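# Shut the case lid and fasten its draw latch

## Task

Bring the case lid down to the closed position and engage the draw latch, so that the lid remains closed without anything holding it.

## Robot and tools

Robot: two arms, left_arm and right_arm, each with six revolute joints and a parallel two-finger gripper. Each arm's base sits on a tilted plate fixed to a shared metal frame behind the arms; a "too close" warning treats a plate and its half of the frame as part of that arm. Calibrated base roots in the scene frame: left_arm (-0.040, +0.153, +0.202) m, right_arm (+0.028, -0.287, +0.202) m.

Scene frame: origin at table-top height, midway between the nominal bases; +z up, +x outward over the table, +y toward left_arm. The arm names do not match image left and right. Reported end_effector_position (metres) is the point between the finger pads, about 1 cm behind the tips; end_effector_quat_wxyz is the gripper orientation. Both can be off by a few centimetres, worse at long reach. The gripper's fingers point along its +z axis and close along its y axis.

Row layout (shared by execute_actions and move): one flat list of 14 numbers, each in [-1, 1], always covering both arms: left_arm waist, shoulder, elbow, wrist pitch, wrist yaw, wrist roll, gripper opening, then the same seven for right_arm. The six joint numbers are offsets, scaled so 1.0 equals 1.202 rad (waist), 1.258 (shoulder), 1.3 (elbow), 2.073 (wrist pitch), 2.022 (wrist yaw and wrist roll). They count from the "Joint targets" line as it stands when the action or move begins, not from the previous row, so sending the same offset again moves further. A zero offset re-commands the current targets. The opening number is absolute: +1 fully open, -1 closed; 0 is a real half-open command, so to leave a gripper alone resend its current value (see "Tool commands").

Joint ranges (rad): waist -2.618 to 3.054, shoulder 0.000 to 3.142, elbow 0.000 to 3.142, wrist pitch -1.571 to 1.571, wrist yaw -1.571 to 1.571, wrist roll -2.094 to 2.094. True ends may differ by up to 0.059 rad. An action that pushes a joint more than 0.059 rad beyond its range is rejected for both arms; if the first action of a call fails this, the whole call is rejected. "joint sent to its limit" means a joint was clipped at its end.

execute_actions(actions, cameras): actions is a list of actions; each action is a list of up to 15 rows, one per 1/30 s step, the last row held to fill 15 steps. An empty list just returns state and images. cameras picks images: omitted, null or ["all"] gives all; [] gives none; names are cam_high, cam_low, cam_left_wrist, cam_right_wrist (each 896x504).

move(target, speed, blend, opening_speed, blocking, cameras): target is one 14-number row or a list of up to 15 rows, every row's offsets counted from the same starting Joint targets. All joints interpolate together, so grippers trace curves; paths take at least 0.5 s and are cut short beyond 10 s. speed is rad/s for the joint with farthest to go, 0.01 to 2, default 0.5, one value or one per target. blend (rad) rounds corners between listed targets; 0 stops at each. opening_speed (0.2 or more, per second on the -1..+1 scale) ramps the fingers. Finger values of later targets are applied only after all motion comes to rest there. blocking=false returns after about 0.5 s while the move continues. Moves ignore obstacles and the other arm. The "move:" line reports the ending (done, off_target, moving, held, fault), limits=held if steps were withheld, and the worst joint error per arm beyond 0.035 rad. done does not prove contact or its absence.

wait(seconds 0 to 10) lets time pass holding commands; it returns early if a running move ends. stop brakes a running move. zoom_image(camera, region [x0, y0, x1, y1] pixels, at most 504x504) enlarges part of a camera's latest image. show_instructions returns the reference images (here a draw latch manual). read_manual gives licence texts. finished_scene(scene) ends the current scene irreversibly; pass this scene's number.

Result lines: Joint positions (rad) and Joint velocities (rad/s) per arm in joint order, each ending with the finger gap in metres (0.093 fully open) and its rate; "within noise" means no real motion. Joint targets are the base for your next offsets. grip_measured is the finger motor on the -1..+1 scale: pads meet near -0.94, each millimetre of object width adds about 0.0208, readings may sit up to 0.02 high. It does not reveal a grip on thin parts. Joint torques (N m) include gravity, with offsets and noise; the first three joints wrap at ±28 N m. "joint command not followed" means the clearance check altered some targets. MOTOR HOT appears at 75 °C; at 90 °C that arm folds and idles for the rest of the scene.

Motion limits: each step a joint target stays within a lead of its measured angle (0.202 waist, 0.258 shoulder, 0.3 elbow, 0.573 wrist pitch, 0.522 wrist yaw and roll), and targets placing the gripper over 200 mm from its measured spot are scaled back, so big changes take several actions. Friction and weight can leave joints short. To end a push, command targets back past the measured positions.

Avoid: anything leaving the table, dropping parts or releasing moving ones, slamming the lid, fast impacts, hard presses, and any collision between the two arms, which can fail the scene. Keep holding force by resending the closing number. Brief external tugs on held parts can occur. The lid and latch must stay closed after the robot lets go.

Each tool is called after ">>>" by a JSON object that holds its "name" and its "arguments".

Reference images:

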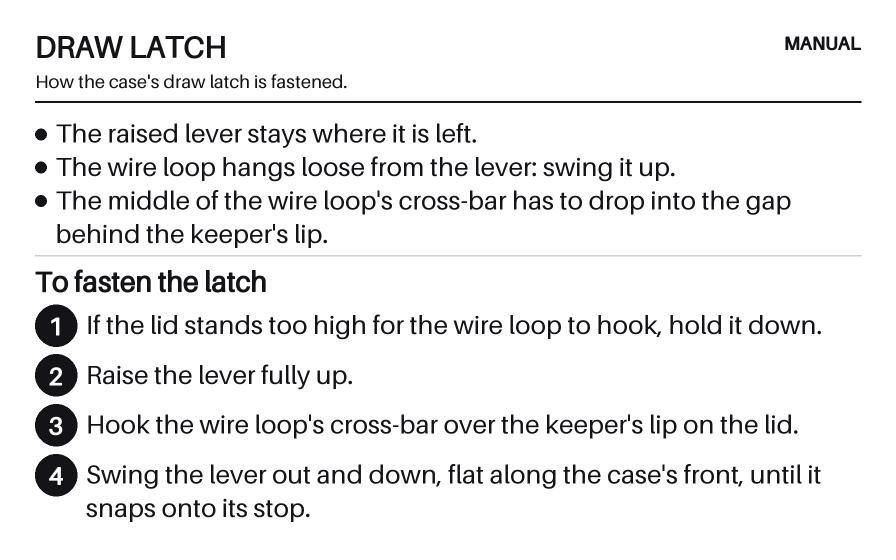

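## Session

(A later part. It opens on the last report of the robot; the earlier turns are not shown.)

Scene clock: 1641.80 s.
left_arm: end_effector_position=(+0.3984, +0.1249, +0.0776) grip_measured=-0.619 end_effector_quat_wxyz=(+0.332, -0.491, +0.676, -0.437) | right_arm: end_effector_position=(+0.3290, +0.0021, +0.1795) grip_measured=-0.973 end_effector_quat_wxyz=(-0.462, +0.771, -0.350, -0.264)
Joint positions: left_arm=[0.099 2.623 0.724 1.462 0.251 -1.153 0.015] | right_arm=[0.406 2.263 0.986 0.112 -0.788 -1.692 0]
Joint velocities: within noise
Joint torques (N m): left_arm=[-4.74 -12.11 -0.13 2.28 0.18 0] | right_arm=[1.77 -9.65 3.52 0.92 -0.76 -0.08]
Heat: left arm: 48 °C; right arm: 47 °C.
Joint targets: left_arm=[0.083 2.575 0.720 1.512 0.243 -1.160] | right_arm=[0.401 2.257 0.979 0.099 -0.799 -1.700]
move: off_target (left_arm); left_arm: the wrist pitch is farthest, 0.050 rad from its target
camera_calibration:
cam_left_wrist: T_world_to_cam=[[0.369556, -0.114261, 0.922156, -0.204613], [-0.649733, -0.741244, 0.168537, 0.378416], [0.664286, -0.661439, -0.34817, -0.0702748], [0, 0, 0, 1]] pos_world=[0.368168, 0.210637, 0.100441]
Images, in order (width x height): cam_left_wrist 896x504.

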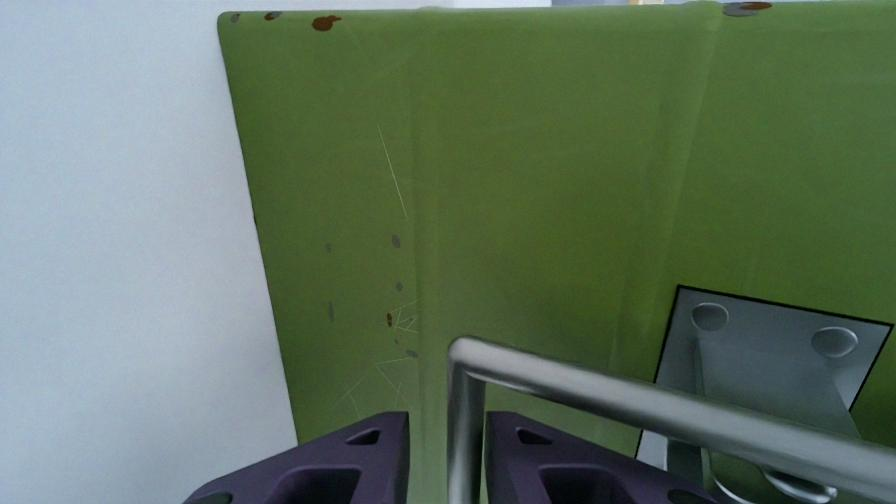

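>>> {"name": "move", "arguments": {"target": [[0,0,0,0,0,0,-0.75,0,0,0,0,0,0,-1],[0,0,0,0,0,0,-0.82,0,0,0,0,0,0,-1]], "speed": 0.15, "opening_speed": 0.2, "cameras": ["cam_left_wrist","cam_right_wrist"]}}

Scene clock: 1648.10 s.
left_arm: end_effector_position=(+0.4001, +0.1261, +0.0807) grip_measured=-0.817 end_effector_quat_wxyz=(+0.338, -0.490, +0.672, -0.440) | right_arm: end_effector_position=(+0.3290, +0.0021, +0.1795) grip_measured=-0.973 end_effector_quat_wxyz=(-0.462, +0.771, -0.350, -0.264)
Joint positions: left_arm=[0.099 2.623 0.724 1.477 0.25 -1.154 0.006] | right_arm=[0.406 2.263 0.986 0.112 -0.788 -1.692 0]
Joint velocities: within noise
Joint torques (N m): left_arm=[-4.7 -12.11 -0.1 2.13 0.21 0.01] | right_arm=[1.92 -9.85 3.3 0.92 -0.74 -0.06]
Heat: left arm: 49 °C; right arm: 47 °C.
Joint targets: left_arm=[0.083 2.575 0.720 1.512 0.243 -1.160] | right_arm=[0.401 2.257 0.979 0.099 -0.799 -1.700]
move: off_target (left_arm); target 2's new numbers were sent with left_arm's shoulder 0.048 rad from that target; left_arm: the shoulder is farthest, 0.048 rad from its target
camera_calibration:
cam_left_wrist: T_world_to_cam=[[0.356879, -0.113014, 0.927289, -0.203457], [-0.648067, -0.744879, 0.158634, 0.380459], [0.672791, -0.657558, -0.339072, -0.0741957], [0, 0, 0, 1]] pos_world=[0.36909, 0.211615, 0.103152]
cam_right_wrist: T_world_to_cam=[[0.788906, 0.338406, 0.512942, -0.350052], [0.59391, -0.634211, -0.495023, -0.0639302], [0.157794, 0.695167, -0.701315, 0.153016], [0, 0, 0, 1]] pos_world=[0.289982, -0.0284572, 0.255222]
Images, in order (width x height): cam_left_wrist 896x504, cam_right_wrist 896x504.

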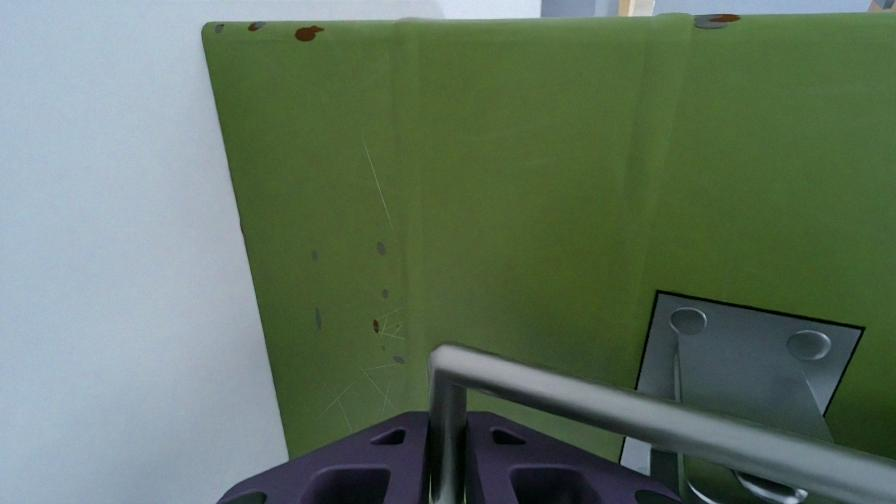

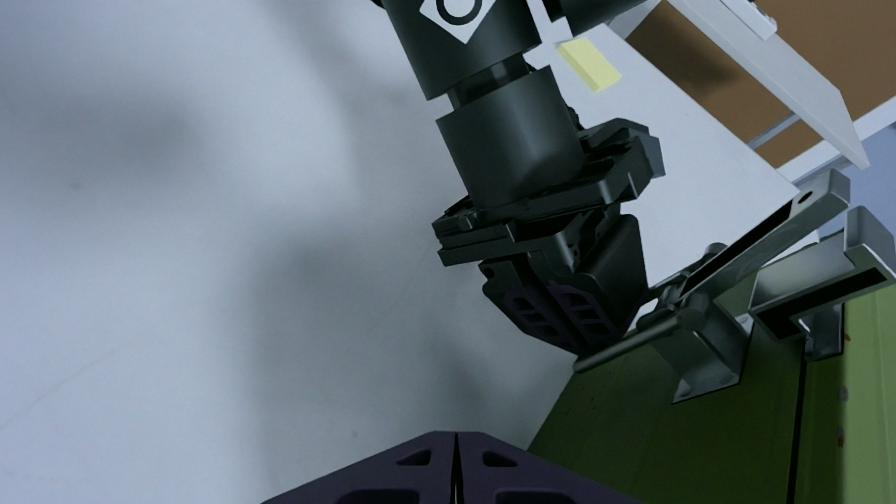

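>>> {"name": "move", "arguments": {"target": [[0,0,0,0,0,0,-0.90,0,0,0,0,0,0,-1],[0.0458,-0.0572,-0.1062,-0.0058,0.0134,0.0099,-0.90,0,0,0,0,0,0,-1],[0.0458,-0.1176,-0.1615,-0.0270,0.001,0.0099,-0.90,0,0,0,0,0,0,-1],[0.0308,-0.2019,-0.2115,-0.0613,-0.0094,0.0099,-0.90,0,0,0,0,0,0,-1]], "speed": 0.2, "blend": 0.02, "opening_speed": 0.3, "cameras": ["cam_left_wrist","cam_right_wrist"]}}

Scene clock: 1713.80 s.
left_arm: end_effector_position=(+0.3443, +0.1432, +0.1094) grip_measured=-0.890 end_effector_quat_wxyz=(+0.301, -0.518, +0.691, -0.404) | right_arm: end_effector_position=(+0.3290, +0.0021, +0.1795) grip_measured=-0.973 end_effector_quat_wxyz=(-0.462, +0.771, -0.350, -0.264)
Joint positions: left_arm=[0.13 2.364 0.45 1.373 0.229 -1.141 0.002] | right_arm=[0.406 2.263 0.986 0.112 -0.788 -1.692 0]
Joint velocities: within noise
Joint torques (N m): left_arm=[-3.52 -10.33 -0.43 1.84 0.22 0.08] | right_arm=[1.95 -9.91 3.17 0.87 -0.75 -0.11]
Heat: left arm: 59 °C; right arm: 47 °C.
Joint targets: left_arm=[0.120 2.321 0.445 1.385 0.224 -1.140] | right_arm=[0.401 2.257 0.979 0.099 -0.799 -1.700]
move: off_target (left_arm); blend cut to 0 rad at target 1; left_arm: the shoulder is farthest, 0.043 rad from its target
camera_calibration:
cam_left_wrist: T_world_to_cam=[[0.469396, -0.116905, 0.875215, -0.240791], [-0.615421, -0.754096, 0.229337, 0.334863], [0.633186, -0.646276, -0.425915, 0.00589261], [0, 0, 0, 1]] pos_world=[0.315377, 0.228177, 0.136457]
cam_right_wrist: T_world_to_cam=[[0.788906, 0.338406, 0.512942, -0.350052], [0.59391, -0.634211, -0.495023, -0.0639302], [0.157794, 0.695167, -0.701315, 0.153016], [0, 0, 0, 1]] pos_world=[0.289982, -0.0284572, 0.255222]
Images, in order (width x height): cam_left_wrist 896x504, cam_right_wrist 896x504.

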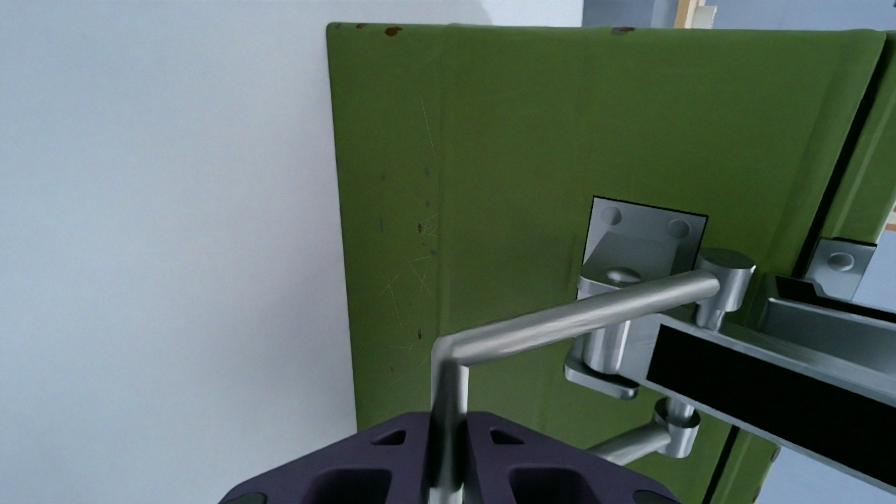

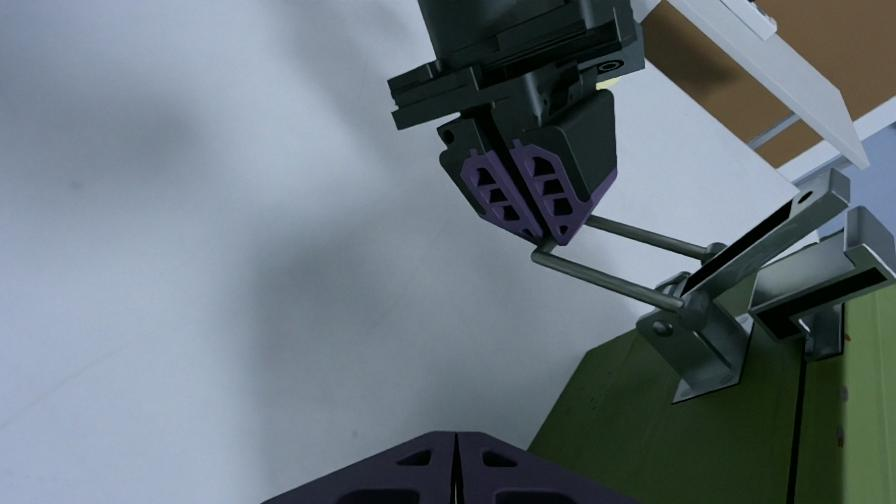

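>>> {"name": "move", "arguments": {"target": [[-0.0175,-0.0922,-0.0369,-0.04,-0.0099,0,-0.90,0,0,0,0,0,0,-1],[-0.03,-0.1971,-0.0562,-0.0984,-0.0198,0,-0.90,0,0,0,0,0,0,-1],[-0.0616,-0.3275,-0.0346,-0.2098,-0.0455,0,-0.90,0,0,0,0,0,0,-1],[-0.0932,-0.4253,0.0177,-0.3174,-0.0717,0,-0.90,0,0,0,0,0,0,-1]], "speed": 0.2, "blend": 0.02, "cameras": ["cam_left_wrist","cam_right_wrist"]}}

Scene clock: 1727.00 s.
left_arm: end_effector_position=(+0.3348, +0.1466, +0.1684) grip_measured=-0.890 end_effector_quat_wxyz=(+0.261, -0.533, +0.733, -0.331) | right_arm: end_effector_position=(+0.3290, +0.0021, +0.1795) grip_measured=-0.973 end_effector_quat_wxyz=(-0.462, +0.771, -0.350, -0.264)
Joint positions: left_arm=[0.03 1.829 0.439 0.69 0.064 -1.14 0.002] | right_arm=[0.406 2.263 0.986 0.112 -0.788 -1.692 0]
Joint velocities: within noise
Joint torques (N m): left_arm=[-4.41 -9.25 4.83 1.95 0.38 0.07] | right_arm=[1.74 -9.76 3.49 0.9 -0.76 -0.06]
Heat: left arm: 60 °C; right arm: 47 °C.
Joint targets: left_arm=[0.008 1.786 0.468 0.727 0.079 -1.140] | right_arm=[0.401 2.257 0.979 0.099 -0.799 -1.700]
move: off_target (left_arm); left_arm: the shoulder is farthest, 0.043 rad from its target
camera_calibration:
cam_left_wrist: T_world_to_cam=[[0.606438, -0.19293, 0.77137, -0.304758], [-0.582422, -0.76822, 0.265748, 0.302939], [0.541311, -0.610423, -0.578244, 0.0903594], [0, 0, 0, 1]] pos_world=[0.312342, 0.229085, 0.206825]
cam_right_wrist: T_world_to_cam=[[0.788906, 0.338406, 0.512942, -0.350052], [0.59391, -0.634211, -0.495023, -0.0639302], [0.157794, 0.695167, -0.701315, 0.153016], [0, 0, 0, 1]] pos_world=[0.289982, -0.0284572, 0.255222]
Images, in order (width x height): cam_left_wrist 896x504, cam_right_wrist 896x504.

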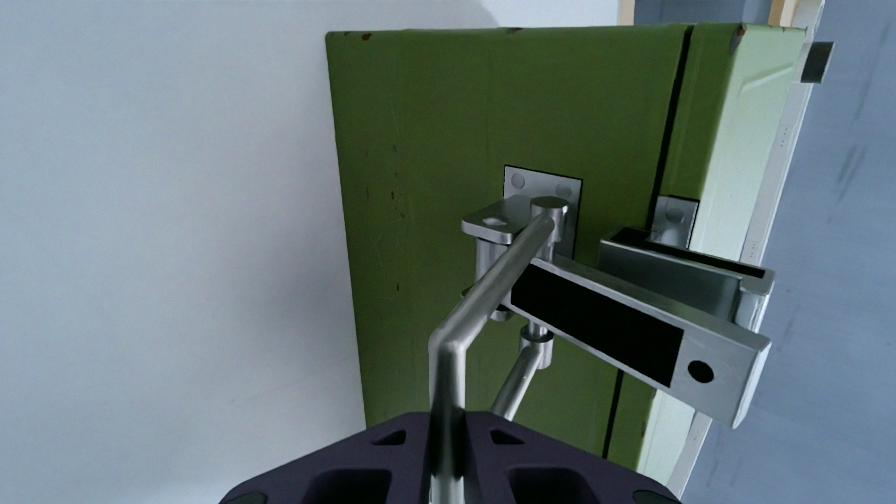

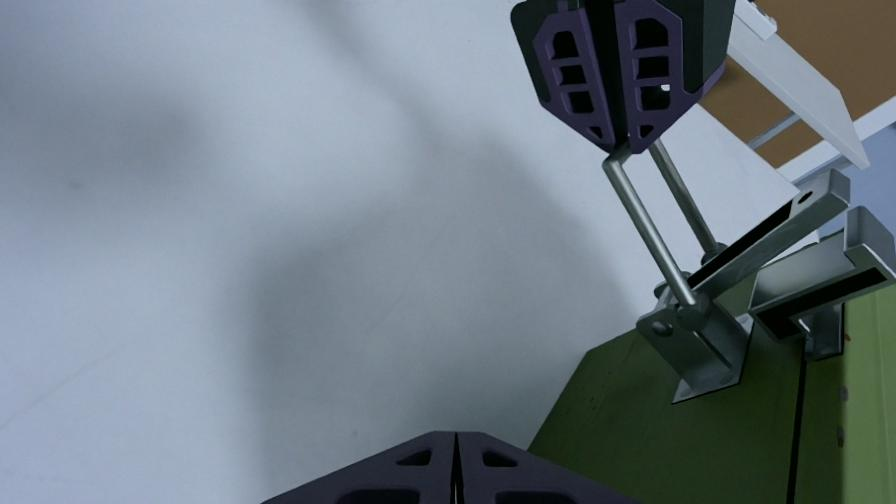

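>>> {"name": "move", "arguments": {"target": [[-0.0258,-0.0509,0.0615,-0.1047,-0.0257,-0.0099,-0.90,0,0,0,0,0,0,-1],[-0.0516,-0.0684,0.1338,-0.1978,-0.0514,-0.0223,-0.90,0,0,0,0,0,0,-1],[-0.079,-0.0525,0.2569,-0.3309,-0.0821,-0.0396,-0.90,0,0,0,0,0,0,-1],[-0.1065,0.0207,0.3923,-0.4501,-0.1133,-0.0593,-0.90,0,0,0,0,0,0,-1]], "speed": 0.2, "blend": 0.02, "cameras": ["cam_left_wrist","cam_right_wrist"]}}

Scene clock: 1743.97 s.
left_arm: end_effector_position=(+0.3551, +0.1400, +0.2007) grip_measured=-0.890 end_effector_quat_wxyz=(+0.140, -0.570, +0.790, -0.177) | right_arm: end_effector_position=(+0.3290, +0.0021, +0.1795) grip_measured=-0.973 end_effector_quat_wxyz=(-0.462, +0.771, -0.350, -0.264)
Joint positions: left_arm=[-0.101 1.791 0.945 -0.252 -0.155 -1.257 0.002] | right_arm=[0.406 2.263 0.986 0.112 -0.788 -1.692 0]
Joint velocities: within noise
Joint torques (N m): left_arm=[-4.62 -4.7 6.9 1.52 0.11 0.01] | right_arm=[1.91 -9.8 3.4 0.94 -0.73 -0.08]
Heat: left arm: 60 °C; right arm: 47 °C.
Joint targets: left_arm=[-0.120 1.812 0.978 -0.206 -0.150 -1.260] | right_arm=[0.401 2.257 0.979 0.099 -0.799 -1.700]
move: off_target (left_arm); left_arm: the wrist pitch is farthest, 0.046 rad from its target
camera_calibration:
cam_left_wrist: T_world_to_cam=[[0.852164, -0.268906, 0.448894, -0.355218], [-0.455687, -0.803054, 0.383997, 0.237268], [0.257227, -0.531784, -0.806871, 0.229821], [0, 0, 0, 1]] pos_world=[0.351708, 0.217235, 0.253781]
cam_right_wrist: T_world_to_cam=[[0.788906, 0.338406, 0.512942, -0.350052], [0.59391, -0.634211, -0.495023, -0.0639302], [0.157794, 0.695167, -0.701315, 0.153016], [0, 0, 0, 1]] pos_world=[0.289982, -0.0284572, 0.255222]
Images, in order (width x height): cam_left_wrist 896x504, cam_right_wrist 896x504.

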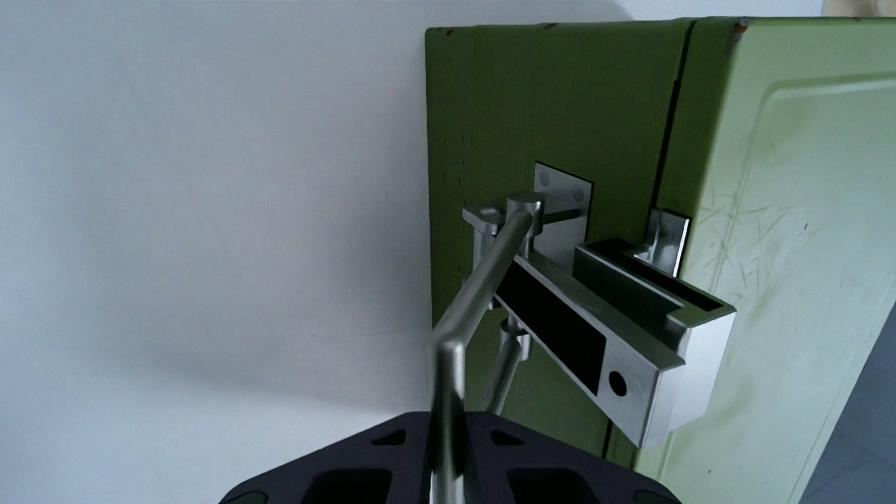

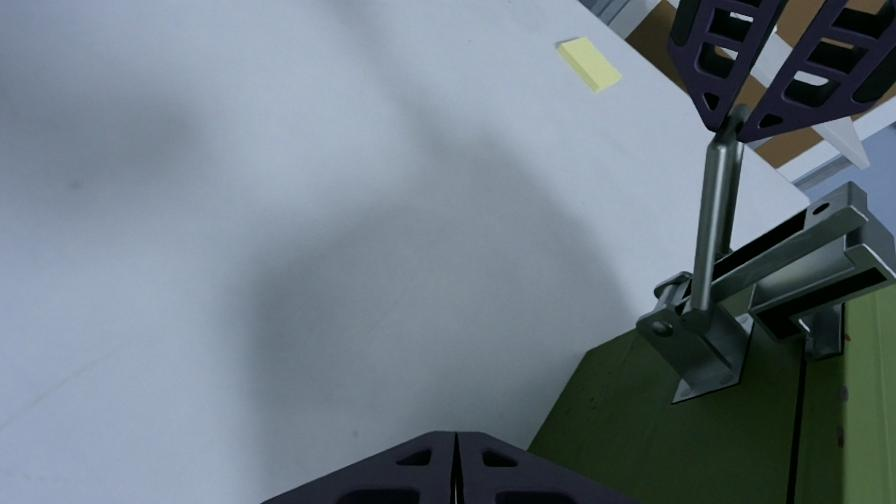

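>>> {"name": "move", "arguments": {"target": [[-0.0175,0.0827,0.1708,-0.097,-0.0198,-0.0198,-0.90,0,0,0,0,0,0,-1],[-0.0358,0.1717,0.3346,-0.2094,-0.0396,-0.0435,-0.90,0,0,0,0,0,0,-1],[-0.0458,0.2822,0.5223,-0.3261,-0.0504,-0.0643,-0.90,0,0,0,0,0,0,-1]], "speed": 0.2, "blend": 0.02, "cameras": ["cam_left_wrist","cam_right_wrist"]}}

Scene clock: 1779.20 s.
left_arm: end_effector_position=(+0.4072, +0.1239, +0.2205) grip_measured=-0.890 end_effector_quat_wxyz=(+0.047, -0.586, +0.806, -0.065) | right_arm: end_effector_position=(+0.3290, +0.0021, +0.1795) grip_measured=-0.973 end_effector_quat_wxyz=(-0.462, +0.771, -0.350, -0.264)
Joint positions: left_arm=[-0.163 2.148 1.63 -0.886 -0.23 -1.383 0.002] | right_arm=[0.406 2.263 0.986 0.112 -0.788 -1.692 0]
Joint velocities: within noise
Joint torques (N m): left_arm=[-4.89 -7.68 6.74 0.64 -0.27 -0.04] | right_arm=[1.91 -9.85 3.52 0.88 -0.71 -0.06]
Heat: left arm: 51 °C; right arm: 47 °C.
Joint targets: left_arm=[-0.175 2.167 1.657 -0.882 -0.252 -1.390] | right_arm=[0.401 2.257 0.979 0.099 -0.799 -1.700]
move: done
camera_calibration:
cam_left_wrist: T_world_to_cam=[[0.942518, -0.287231, 0.170759, -0.38598], [-0.333732, -0.83487, 0.437738, 0.182886], [0.0168295, -0.469564, -0.882738, 0.330697], [0, 0, 0, 1]] pos_world=[0.419263, 0.197104, 0.277772]
cam_right_wrist: T_world_to_cam=[[0.788906, 0.338406, 0.512942, -0.350052], [0.59391, -0.634211, -0.495023, -0.0639302], [0.157794, 0.695167, -0.701315, 0.153016], [0, 0, 0, 1]] pos_world=[0.289982, -0.0284572, 0.255222]
Images, in order (width x height): cam_left_wrist 896x504, cam_right_wrist 896x504.

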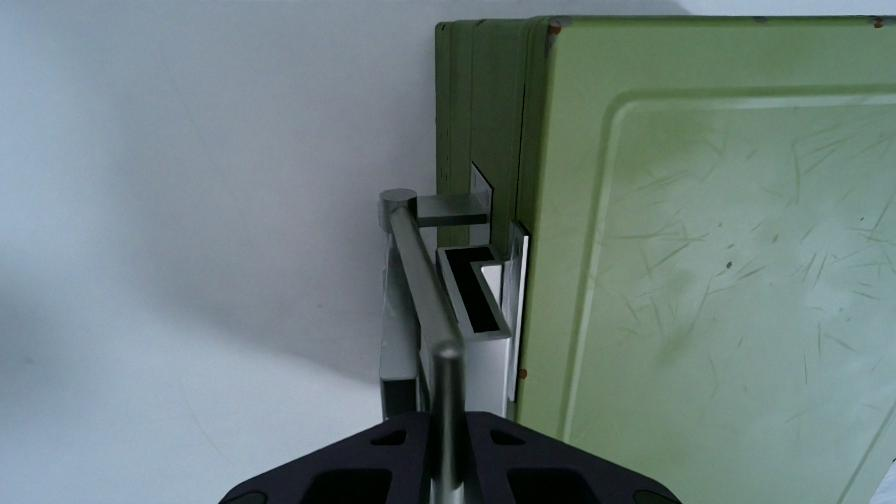

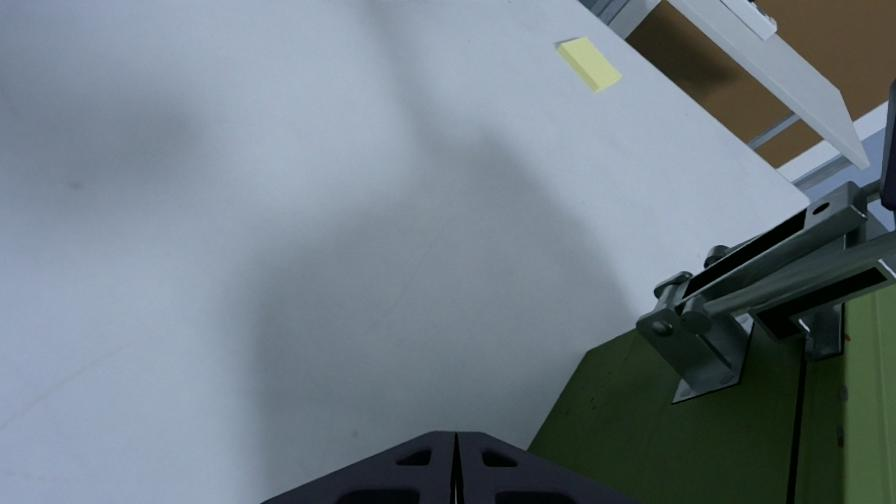

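>>> {"name": "move", "arguments": {"target": [[-0.0092,0.1312,0.2154,-0.1211,-0.0114,-0.0227,-0.90,0,0,0,0,0,0,-1],[-0.0116,0.1932,0.3123,-0.1442,-0.0114,-0.0227,-0.90,0,0,0,0,0,0,-1]], "speed": 0.2, "blend": 0.02, "cameras": ["cam_left_wrist","cam_right_wrist"]}}

>>> {"name": "zoom_image", "arguments": {"camera": "cam_right_wrist", "region": [600, 100, 896, 400]}}

Scene clock: 1794.03 s.
left_arm: end_effector_position=(+0.4262, +0.1178, +0.2167) grip_measured=-0.890 end_effector_quat_wxyz=(+0.001, -0.587, +0.810, -0.004) | right_arm: end_effector_position=(+0.3290, +0.0021, +0.1795) grip_measured=-0.973 end_effector_quat_wxyz=(-0.462, +0.771, -0.350, -0.264)
Joint positions: left_arm=[-0.176 2.392 2.032 -1.205 -0.253 -1.431 0.002] | right_arm=[0.406 2.263 0.986 0.112 -0.788 -1.692 0]
Joint velocities: within noise
Joint torques (N m): left_arm=[-5.56 -9.11 6.86 0.53 -0.28 -0.03] | right_arm=[1.84 -9.78 3.21 0.91 -0.77 -0.11]
Heat: left arm: 53 °C; right arm: 47 °C.
Joint targets: left_arm=[-0.189 2.410 2.064 -1.181 -0.275 -1.436] | right_arm=[0.401 2.257 0.979 0.099 -0.799 -1.700]
move: done
camera_calibration:
cam_left_wrist: T_world_to_cam=[[0.955664, -0.293904, 0.0181104, -0.376744], [-0.271047, -0.853973, 0.444143, 0.159887], [-0.11507, -0.42936, -0.895773, 0.378473], [0, 0, 0, 1]] pos_world=[0.446928, 0.188314, 0.274836]
cam_right_wrist: T_world_to_cam=[[0.788906, 0.338406, 0.512942, -0.350052], [0.59391, -0.634211, -0.495023, -0.0639302], [0.157794, 0.695167, -0.701315, 0.153016], [0, 0, 0, 1]] pos_world=[0.289982, -0.0284572, 0.255222]
Images, in order (width x height): cam_left_wrist 896x504, cam_right_wrist 896x504.

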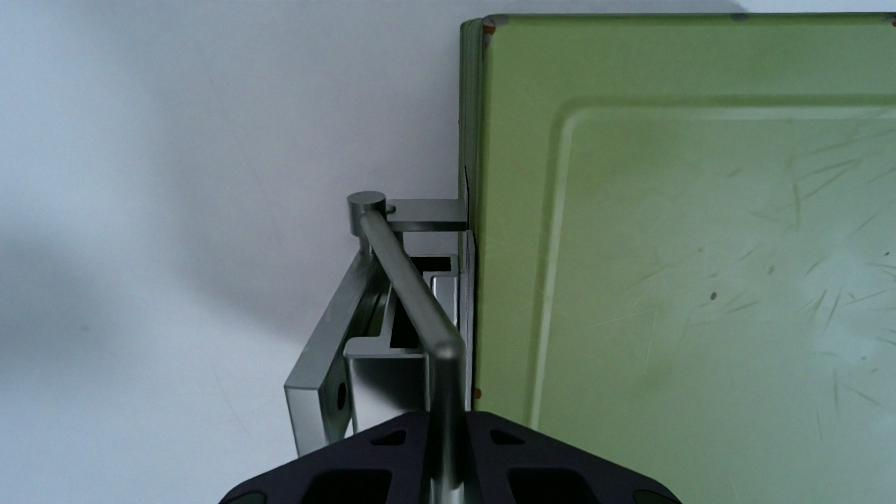

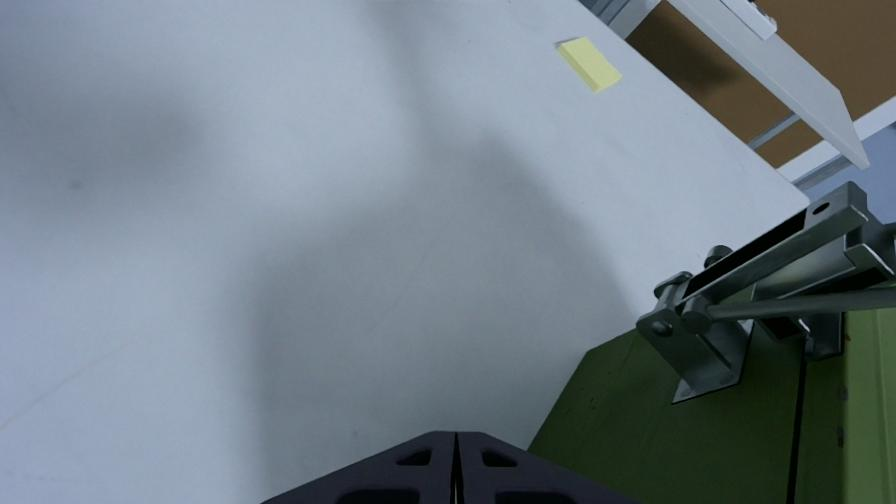

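Scaled by 1.680 from the camera's 896x504 image, which has a finer 1280x720 frame.

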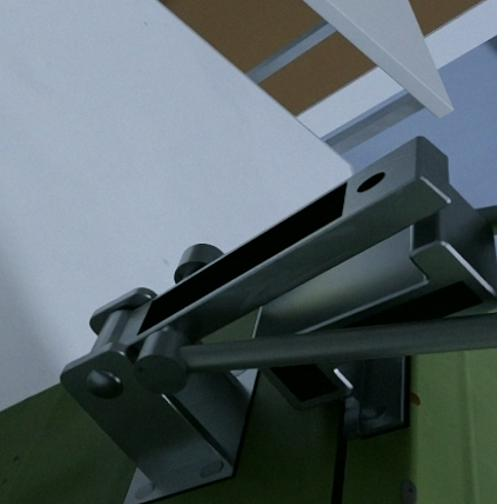

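>>> {"name": "move", "arguments": {"target": [[0,0,0,0,0,0,-0.78,0,0,0,0,0,0,-1],[0,0,0.045,-0.028,0,0,-0.78,0,0,0,0,0,0,-1]], "speed": 0.15, "opening_speed": 0.3, "cameras": ["cam_left_wrist","cam_right_wrist"]}}

Scene clock: 1807.63 s.
left_arm: end_effector_position=(+0.4375, +0.1201, +0.2303) grip_measured=-0.781 end_effector_quat_wxyz=(+0.015, -0.591, +0.807, -0.015) | right_arm: end_effector_position=(+0.3290, +0.0021, +0.1795) grip_measured=-0.973 end_effector_quat_wxyz=(-0.462, +0.771, -0.350, -0.264)
Joint positions: left_arm=[-0.176 2.396 2.094 -1.226 -0.258 -1.431 0.008] | right_arm=[0.406 2.263 0.986 0.112 -0.788 -1.692 0]
Joint velocities: within noise
Joint torques (N m): left_arm=[-5.63 -9.54 6.65 0.24 -0.23 -0.03] | right_arm=[1.91 -9.66 3.28 0.84 -0.75 -0.09]
Heat: left arm: 53 °C; right arm: 47 °C.
Joint targets: left_arm=[-0.189 2.410 2.122 -1.239 -0.275 -1.436] | right_arm=[0.401 2.257 0.979 0.099 -0.799 -1.700]
move: done
camera_calibration:
cam_left_wrist: T_world_to_cam=[[0.957241, -0.28444, 0.052755, -0.396866], [-0.278314, -0.855722, 0.436213, 0.164107], [-0.0789327, -0.432244, -0.898296, 0.378053], [0, 0, 0, 1]] pos_world=[0.45541, 0.190957, 0.288954]
cam_right_wrist: T_world_to_cam=[[0.788906, 0.338406, 0.512942, -0.350052], [0.59391, -0.634211, -0.495023, -0.0639302], [0.157794, 0.695167, -0.701315, 0.153016], [0, 0, 0, 1]] pos_world=[0.289982, -0.0284572, 0.255222]
Images, in order (width x height): cam_left_wrist 896x504, cam_right_wrist 896x504.

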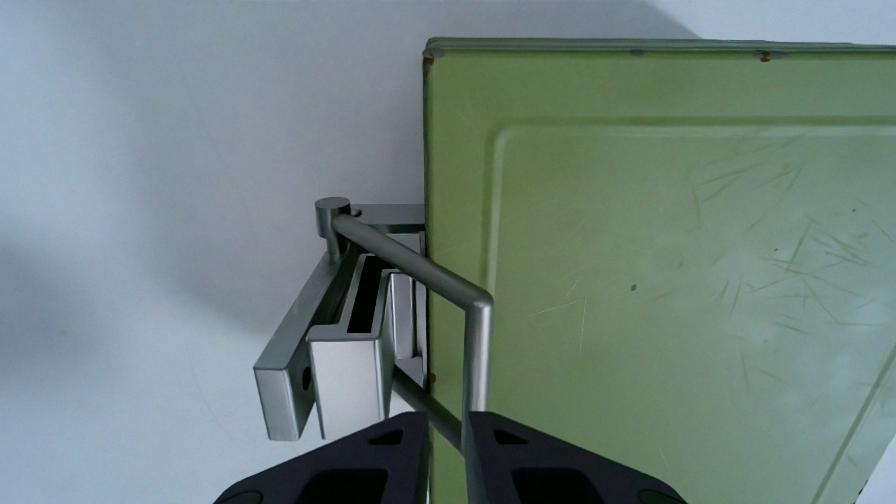

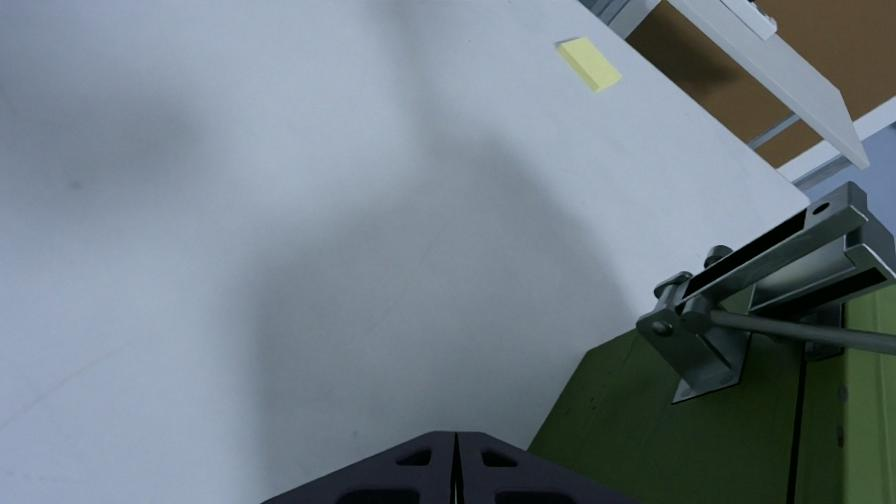

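>>> {"name": "zoom_image", "arguments": {"camera": "cam_left_wrist", "region": [200, 180, 520, 504]}}

Scaled by 1.556 from the camera's 896x504 image, which has a finer 1280x720 frame.

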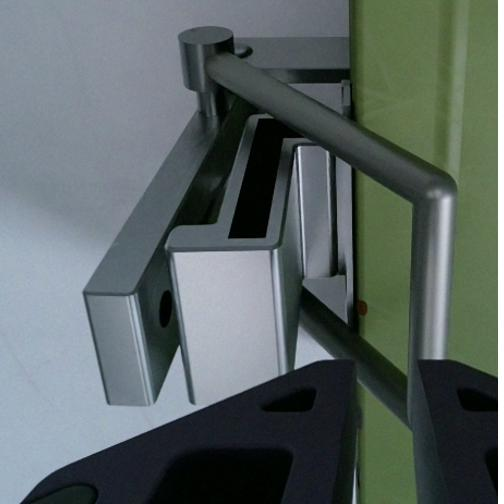

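>>> {"name": "move", "arguments": {"target": [[-0.0133,-0.0596,-0.0323,-0.0415,0.0074,0,-0.78,0,0,0,0,0,0,-1],[0.0075,-0.1749,-0.1823,0.0116,0.0074,0.7695,-0.3,0,0,0,0,0,0,-1]], "speed": 0.6, "blend": 0.03, "cameras": ["cam_left_wrist","cam_right_wrist"]}}

Scene clock: 1888.67 s.
left_arm: end_effector_position=(+0.3940, +0.1253, +0.2453) grip_measured=-0.302 end_effector_quat_wxyz=(-0.005, +0.152, +0.988, +0.000) | right_arm: end_effector_position=(+0.3290, +0.0021, +0.1795) grip_measured=-0.973 end_effector_quat_wxyz=(-0.462, +0.771, -0.350, -0.264)
Joint positions: left_arm=[-0.19 2.244 1.89 -1.232 -0.258 0.109 0.031] | right_arm=[0.406 2.263 0.986 0.112 -0.788 -1.692 0]
Joint velocities: within noise
Joint torques (N m): left_arm=[-2.89 -14.75 3.85 0.49 0.02 0.14] | right_arm=[1.81 -9.65 3.21 0.91 -0.74 -0.09]
Heat: left arm: 64 °C; right arm: 47 °C.
Joint targets: left_arm=[-0.180 2.190 1.885 -1.215 -0.260 0.120] | right_arm=[0.401 2.257 0.979 0.099 -0.799 -1.700]
move: off_target (left_arm); target 2's new numbers were sent with left_arm's shoulder 0.054 rad from that target; left_arm: the shoulder is farthest, 0.054 rad from its target
camera_calibration:
cam_left_wrist: T_world_to_cam=[[-0.282375, -0.959233, 0.011712, 0.228507], [-0.854874, 0.257156, 0.450623, 0.234148], [-0.435264, 0.117232, -0.892638, 0.460509], [0, 0, 0, 1]] pos_world=[0.465135, 0.104992, 0.302879]
cam_right_wrist: T_world_to_cam=[[0.788906, 0.338406, 0.512942, -0.350052], [0.59391, -0.634211, -0.495023, -0.0639302], [0.157794, 0.695167, -0.701315, 0.153016], [0, 0, 0, 1]] pos_world=[0.289982, -0.0284572, 0.255222]
Images, in order (width x height): cam_left_wrist 896x504, cam_right_wrist 896x504.

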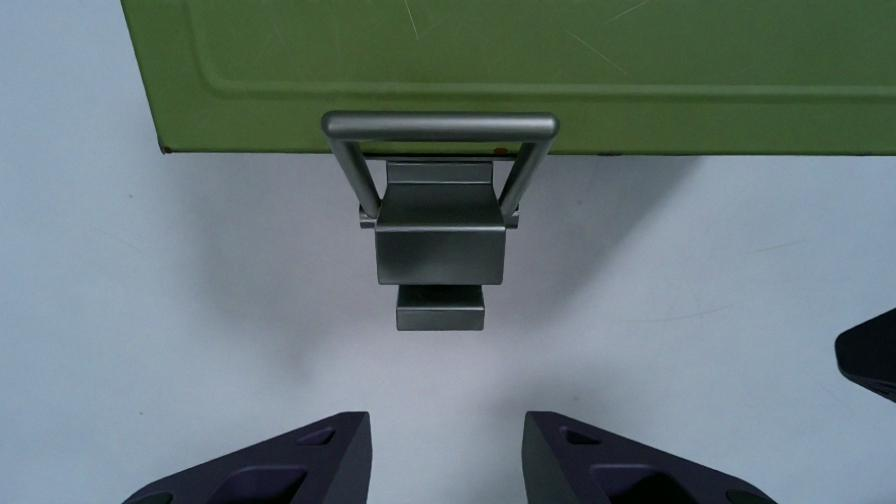

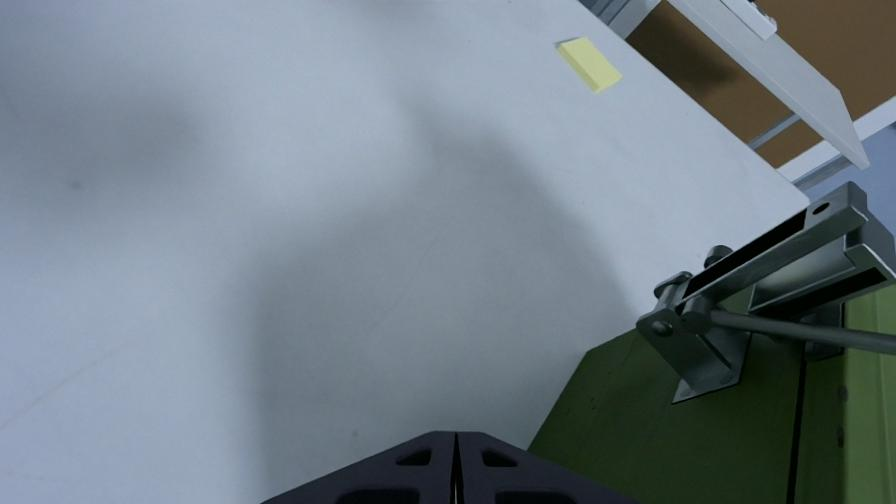

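>>> {"name": "zoom_image", "arguments": {"camera": "cam_left_wrist", "region": [290, 80, 600, 350]}}

Scaled by 1.626 from the camera's 896x504 image, which has a finer 1280x720 frame.

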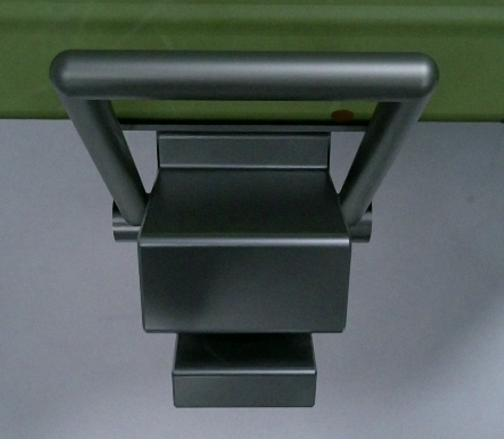

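>>> {"name": "zoom_image", "arguments": {"camera": "cam_low", "region": [330, 170, 530, 320]}}

>>> {"name": "wait", "arguments": {"seconds": 0, "cameras": ["cam_low","cam_high"]}}

>>> {"name": "zoom_image", "arguments": {"camera": "cam_low", "region": [330, 170, 530, 320]}}

>>> {"name": "zoom_image", "arguments": {"camera": "cam_high", "region": [400, 180, 580, 320]}}

This scene's latest camera images include none from cam_low. They are from: cam_left_wrist, cam_right_wrist. cam_low's image comes with the result of a call that names it in "cameras".

Scene clock: 1928.23 s.
left_arm: end_effector_position=(+0.3940, +0.1253, +0.2452) grip_measured=-0.302 end_effector_quat_wxyz=(-0.005, +0.152, +0.988, +0.000) | right_arm: end_effector_position=(+0.3290, +0.0021, +0.1795) grip_measured=-0.973 end_effector_quat_wxyz=(-0.462, +0.771, -0.350, -0.264)
Joint positions: left_arm=[-0.19 2.244 1.89 -1.232 -0.258 0.109 0.031] | right_arm=[0.406 2.263 0.986 0.112 -0.788 -1.692 0]
Joint velocities: within noise
Joint torques (N m): left_arm=[-2.86 -14.75 3.88 0.49 0.02 0.14] | right_arm=[1.87 -9.8 3.21 0.91 -0.74 -0.06]
Heat: left arm: 84 °C; right arm: 47 °C. Fold the left arm in close to its base, or ease its load, before you think long.
Joint targets: left_arm=[-0.180 2.190 1.885 -1.215 -0.260 0.120] | right_arm=[0.401 2.257 0.979 0.099 -0.799 -1.700]
Tool commands: left_gripper/opening=-0.3 right_gripper/opening=-1.0
MOTOR HOT: the shoulder of the left arm reports 84 °C; the controller's stop level is 90 °C. To cool a motor, set the load down, stop pushing, or move to a pose that needs little force.
Images, in order (width x height): cam_high 896x504, cam_low 896x504.

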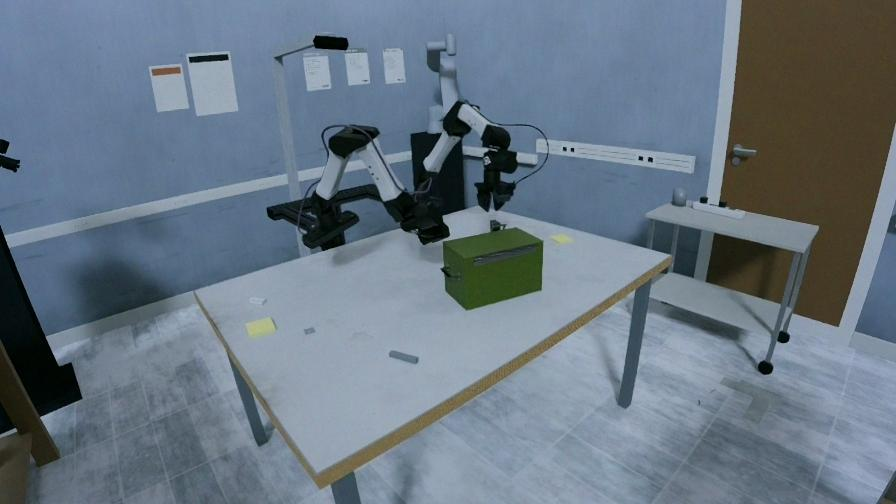

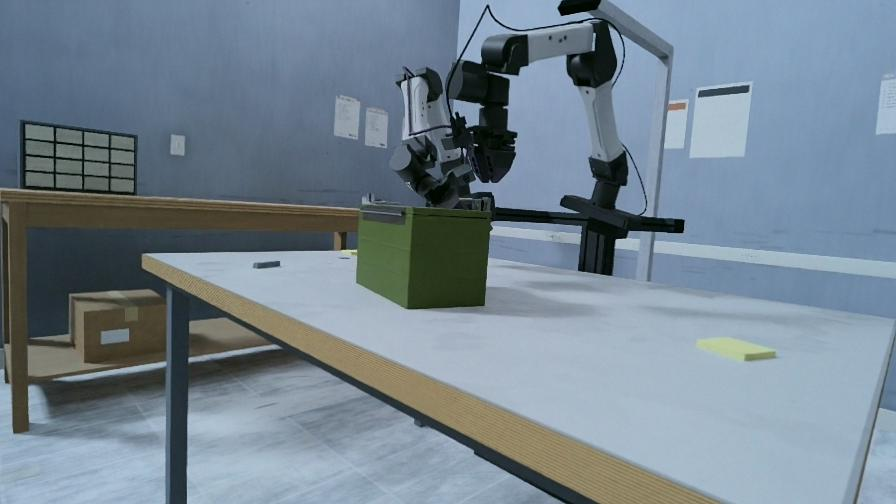

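Scaled by 2.520 from the camera's 896x504 image, which has a finer 1280x720 frame.

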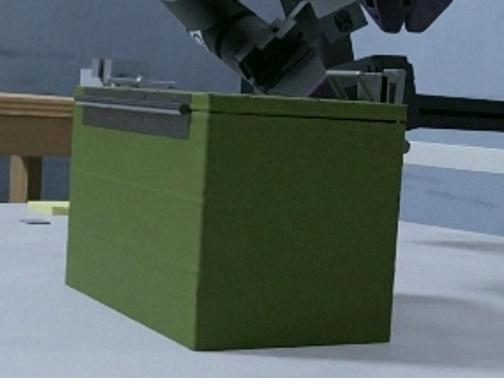

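Scaled by 2.800 from the camera's 896x504 image, which has a finer 1280x720 frame.

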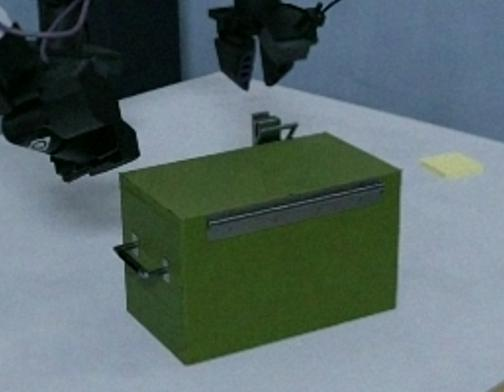

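>>> {"name": "move", "arguments": {"target": [0.0,0.045,0,0,0,0,-0.3,0,0,0,0,0,0,-1], "speed": 0.5, "cameras": []}}

Scene clock: 1932.67 s.
left_arm: end_effector_position=(+0.3940, +0.1253, +0.2452) grip_measured=-0.302 end_effector_quat_wxyz=(-0.005, +0.152, +0.988, +0.000) | right_arm: end_effector_position=(+0.3290, +0.0021, +0.1795) grip_measured=-0.973 end_effector_quat_wxyz=(-0.462, +0.771, -0.350, -0.264)
Joint positions: left_arm=[-0.19 2.244 1.89 -1.232 -0.258 0.109 0.031] | right_arm=[0.406 2.263 0.986 0.112 -0.788 -1.692 0]
Joint velocities: within noise
Joint torques (N m): left_arm=[-2.91 -9.66 3.89 0.5 0.03 0.13] | right_arm=[1.76 -9.66 3.28 0.87 -0.74 -0.08]
Heat: left arm: 85 °C; right arm: 47 °C. Fold the left arm in close to its base, or ease its load, before you think long.
Joint targets: left_arm=[-0.180 2.247 1.885 -1.215 -0.260 0.120] | right_arm=[0.401 2.257 0.979 0.099 -0.799 -1.700]
MOTOR HOT: still on. The shoulder of the left arm reports 85 °C.
move: done
No camera images: "cameras" was empty.

>>> {"name": "move", "arguments": {"target": [0.0,0.022,0,0,0,0,-0.3,0,0,0,0,0,0,-1], "speed": 0.5, "cameras": []}}

>>> {"name": "wait", "arguments": {"seconds": 10, "cameras": []}}

Scene clock: 1943.77 s.
left_arm: end_effector_position=(+0.3927, +0.1238, +0.2384) grip_measured=-0.302 end_effector_quat_wxyz=(-0.014, +0.154, +0.988, +0.001) | right_arm: end_effector_position=(+0.3290, +0.0021, +0.1795) grip_measured=-0.973 end_effector_quat_wxyz=(-0.462, +0.771, -0.350, -0.264)
Joint positions: left_arm=[-0.19 2.261 1.89 -1.232 -0.258 0.109 0.031] | right_arm=[0.406 2.263 0.986 0.112 -0.788 -1.692 0]
Joint velocities: within noise
Joint torques (N m): left_arm=[-2.89 -8.73 3.85 0.47 0.02 0.14] | right_arm=[1.94 -9.88 3.28 0.9 -0.73 -0.05]
Heat: left arm: 80 °C; right arm: 47 °C. Fold the left arm in close to its base, or ease its load, before you think long.
Joint targets: left_arm=[-0.180 2.274 1.885 -1.215 -0.260 0.120] | right_arm=[0.401 2.257 0.979 0.099 -0.799 -1.700]
MOTOR HOT: still on. The shoulder of the left arm reports 80 °C.
move: done
No camera images: "cameras" was empty.

Scene clock: 1953.77 s.
left_arm: end_effector_position=(+0.3927, +0.1238, +0.2384) grip_measured=-0.302 end_effector_quat_wxyz=(-0.014, +0.154, +0.988, +0.001) | right_arm: end_effector_position=(+0.3290, +0.0021, +0.1795) grip_measured=-0.973 end_effector_quat_wxyz=(-0.462, +0.771, -0.350, -0.264)
Joint positions: left_arm=[-0.19 2.261 1.89 -1.232 -0.258 0.109 0.031] | right_arm=[0.406 2.263 0.986 0.112 -0.788 -1.692 0]
Joint velocities: within noise
Joint torques (N m): left_arm=[-2.92 -8.76 3.85 0.45 0.03 0.14] | right_arm=[1.88 -9.73 3.38 0.87 -0.71 -0.07]
Heat: left arm: 76 °C; right arm: 47 °C. Fold the left arm in close to its base, or ease its load, before you think long.
Joint targets: left_arm=[-0.180 2.274 1.885 -1.215 -0.260 0.120] | right_arm=[0.401 2.257 0.979 0.099 -0.799 -1.700]
Tool commands: left_gripper/opening=-0.3 right_gripper/opening=-1.0
MOTOR HOT: still on. The shoulder of the left arm reports 76 °C.
wait: 10.00 s; at rest by 0.17 s
No camera images: "cameras" was empty.

>>> {"name": "move", "arguments": {"target": [0.0067,0.2099,0.3115,-0.0507,0,0,-1,0,0,0,0,0,0,-1], "speed": 0.3, "cameras": ["cam_left_wrist"]}}

>>> {"name": "zoom_image", "arguments": {"camera": "cam_left_wrist", "region": [250, 200, 700, 504]}}

Scene clock: 1991.27 s.
left_arm: end_effector_position=(+0.4479, +0.1098, +0.2156) grip_measured=-0.982 end_effector_quat_wxyz=(+0.002, +0.147, +0.989, +0.000) | right_arm: end_effector_position=(+0.3290, +0.0021, +0.1795) grip_measured=-0.973 end_effector_quat_wxyz=(-0.462, +0.771, -0.350, -0.264)
Joint positions: left_arm=[-0.184 2.523 2.261 -1.308 -0.258 0.109 0] | right_arm=[0.406 2.263 0.986 0.112 -0.788 -1.692 0]
Joint velocities: within noise
Joint torques (N m): left_arm=[-3.18 -10.04 6.71 0.26 0.02 0.13] | right_arm=[1.76 -9.74 3.45 0.92 -0.74 -0.08]
Heat: left arm: 67 °C; right arm: 47 °C.
Joint targets: left_arm=[-0.172 2.539 2.290 -1.320 -0.260 0.120] | right_arm=[0.401 2.257 0.979 0.099 -0.799 -1.700]
MOTOR HOT: cleared for the motors of the left arm.
move: done
camera_calibration:
cam_left_wrist: T_world_to_cam=[[-0.273479, -0.961822, 0.0103863, 0.225727], [-0.863706, 0.250305, 0.437446, 0.30513], [-0.423344, 0.110662, -0.899185, 0.456106], [0, 0, 0, 1]] pos_world=[0.518364, 0.0902598, 0.274302]
Images, in order (width x height): cam_left_wrist 896x504.

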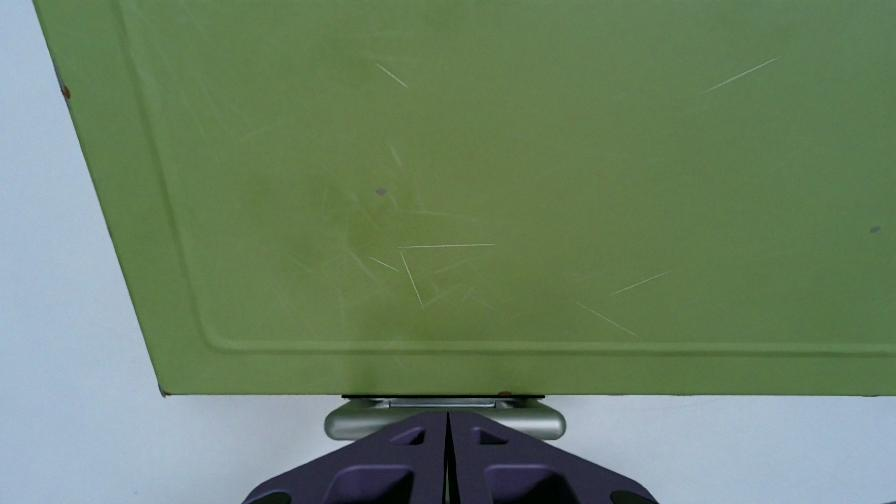

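Scaled by 1.120 from the camera's 896x504 image, which has a finer 1280x720 frame.

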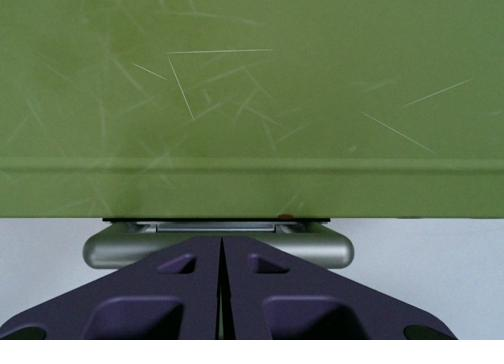

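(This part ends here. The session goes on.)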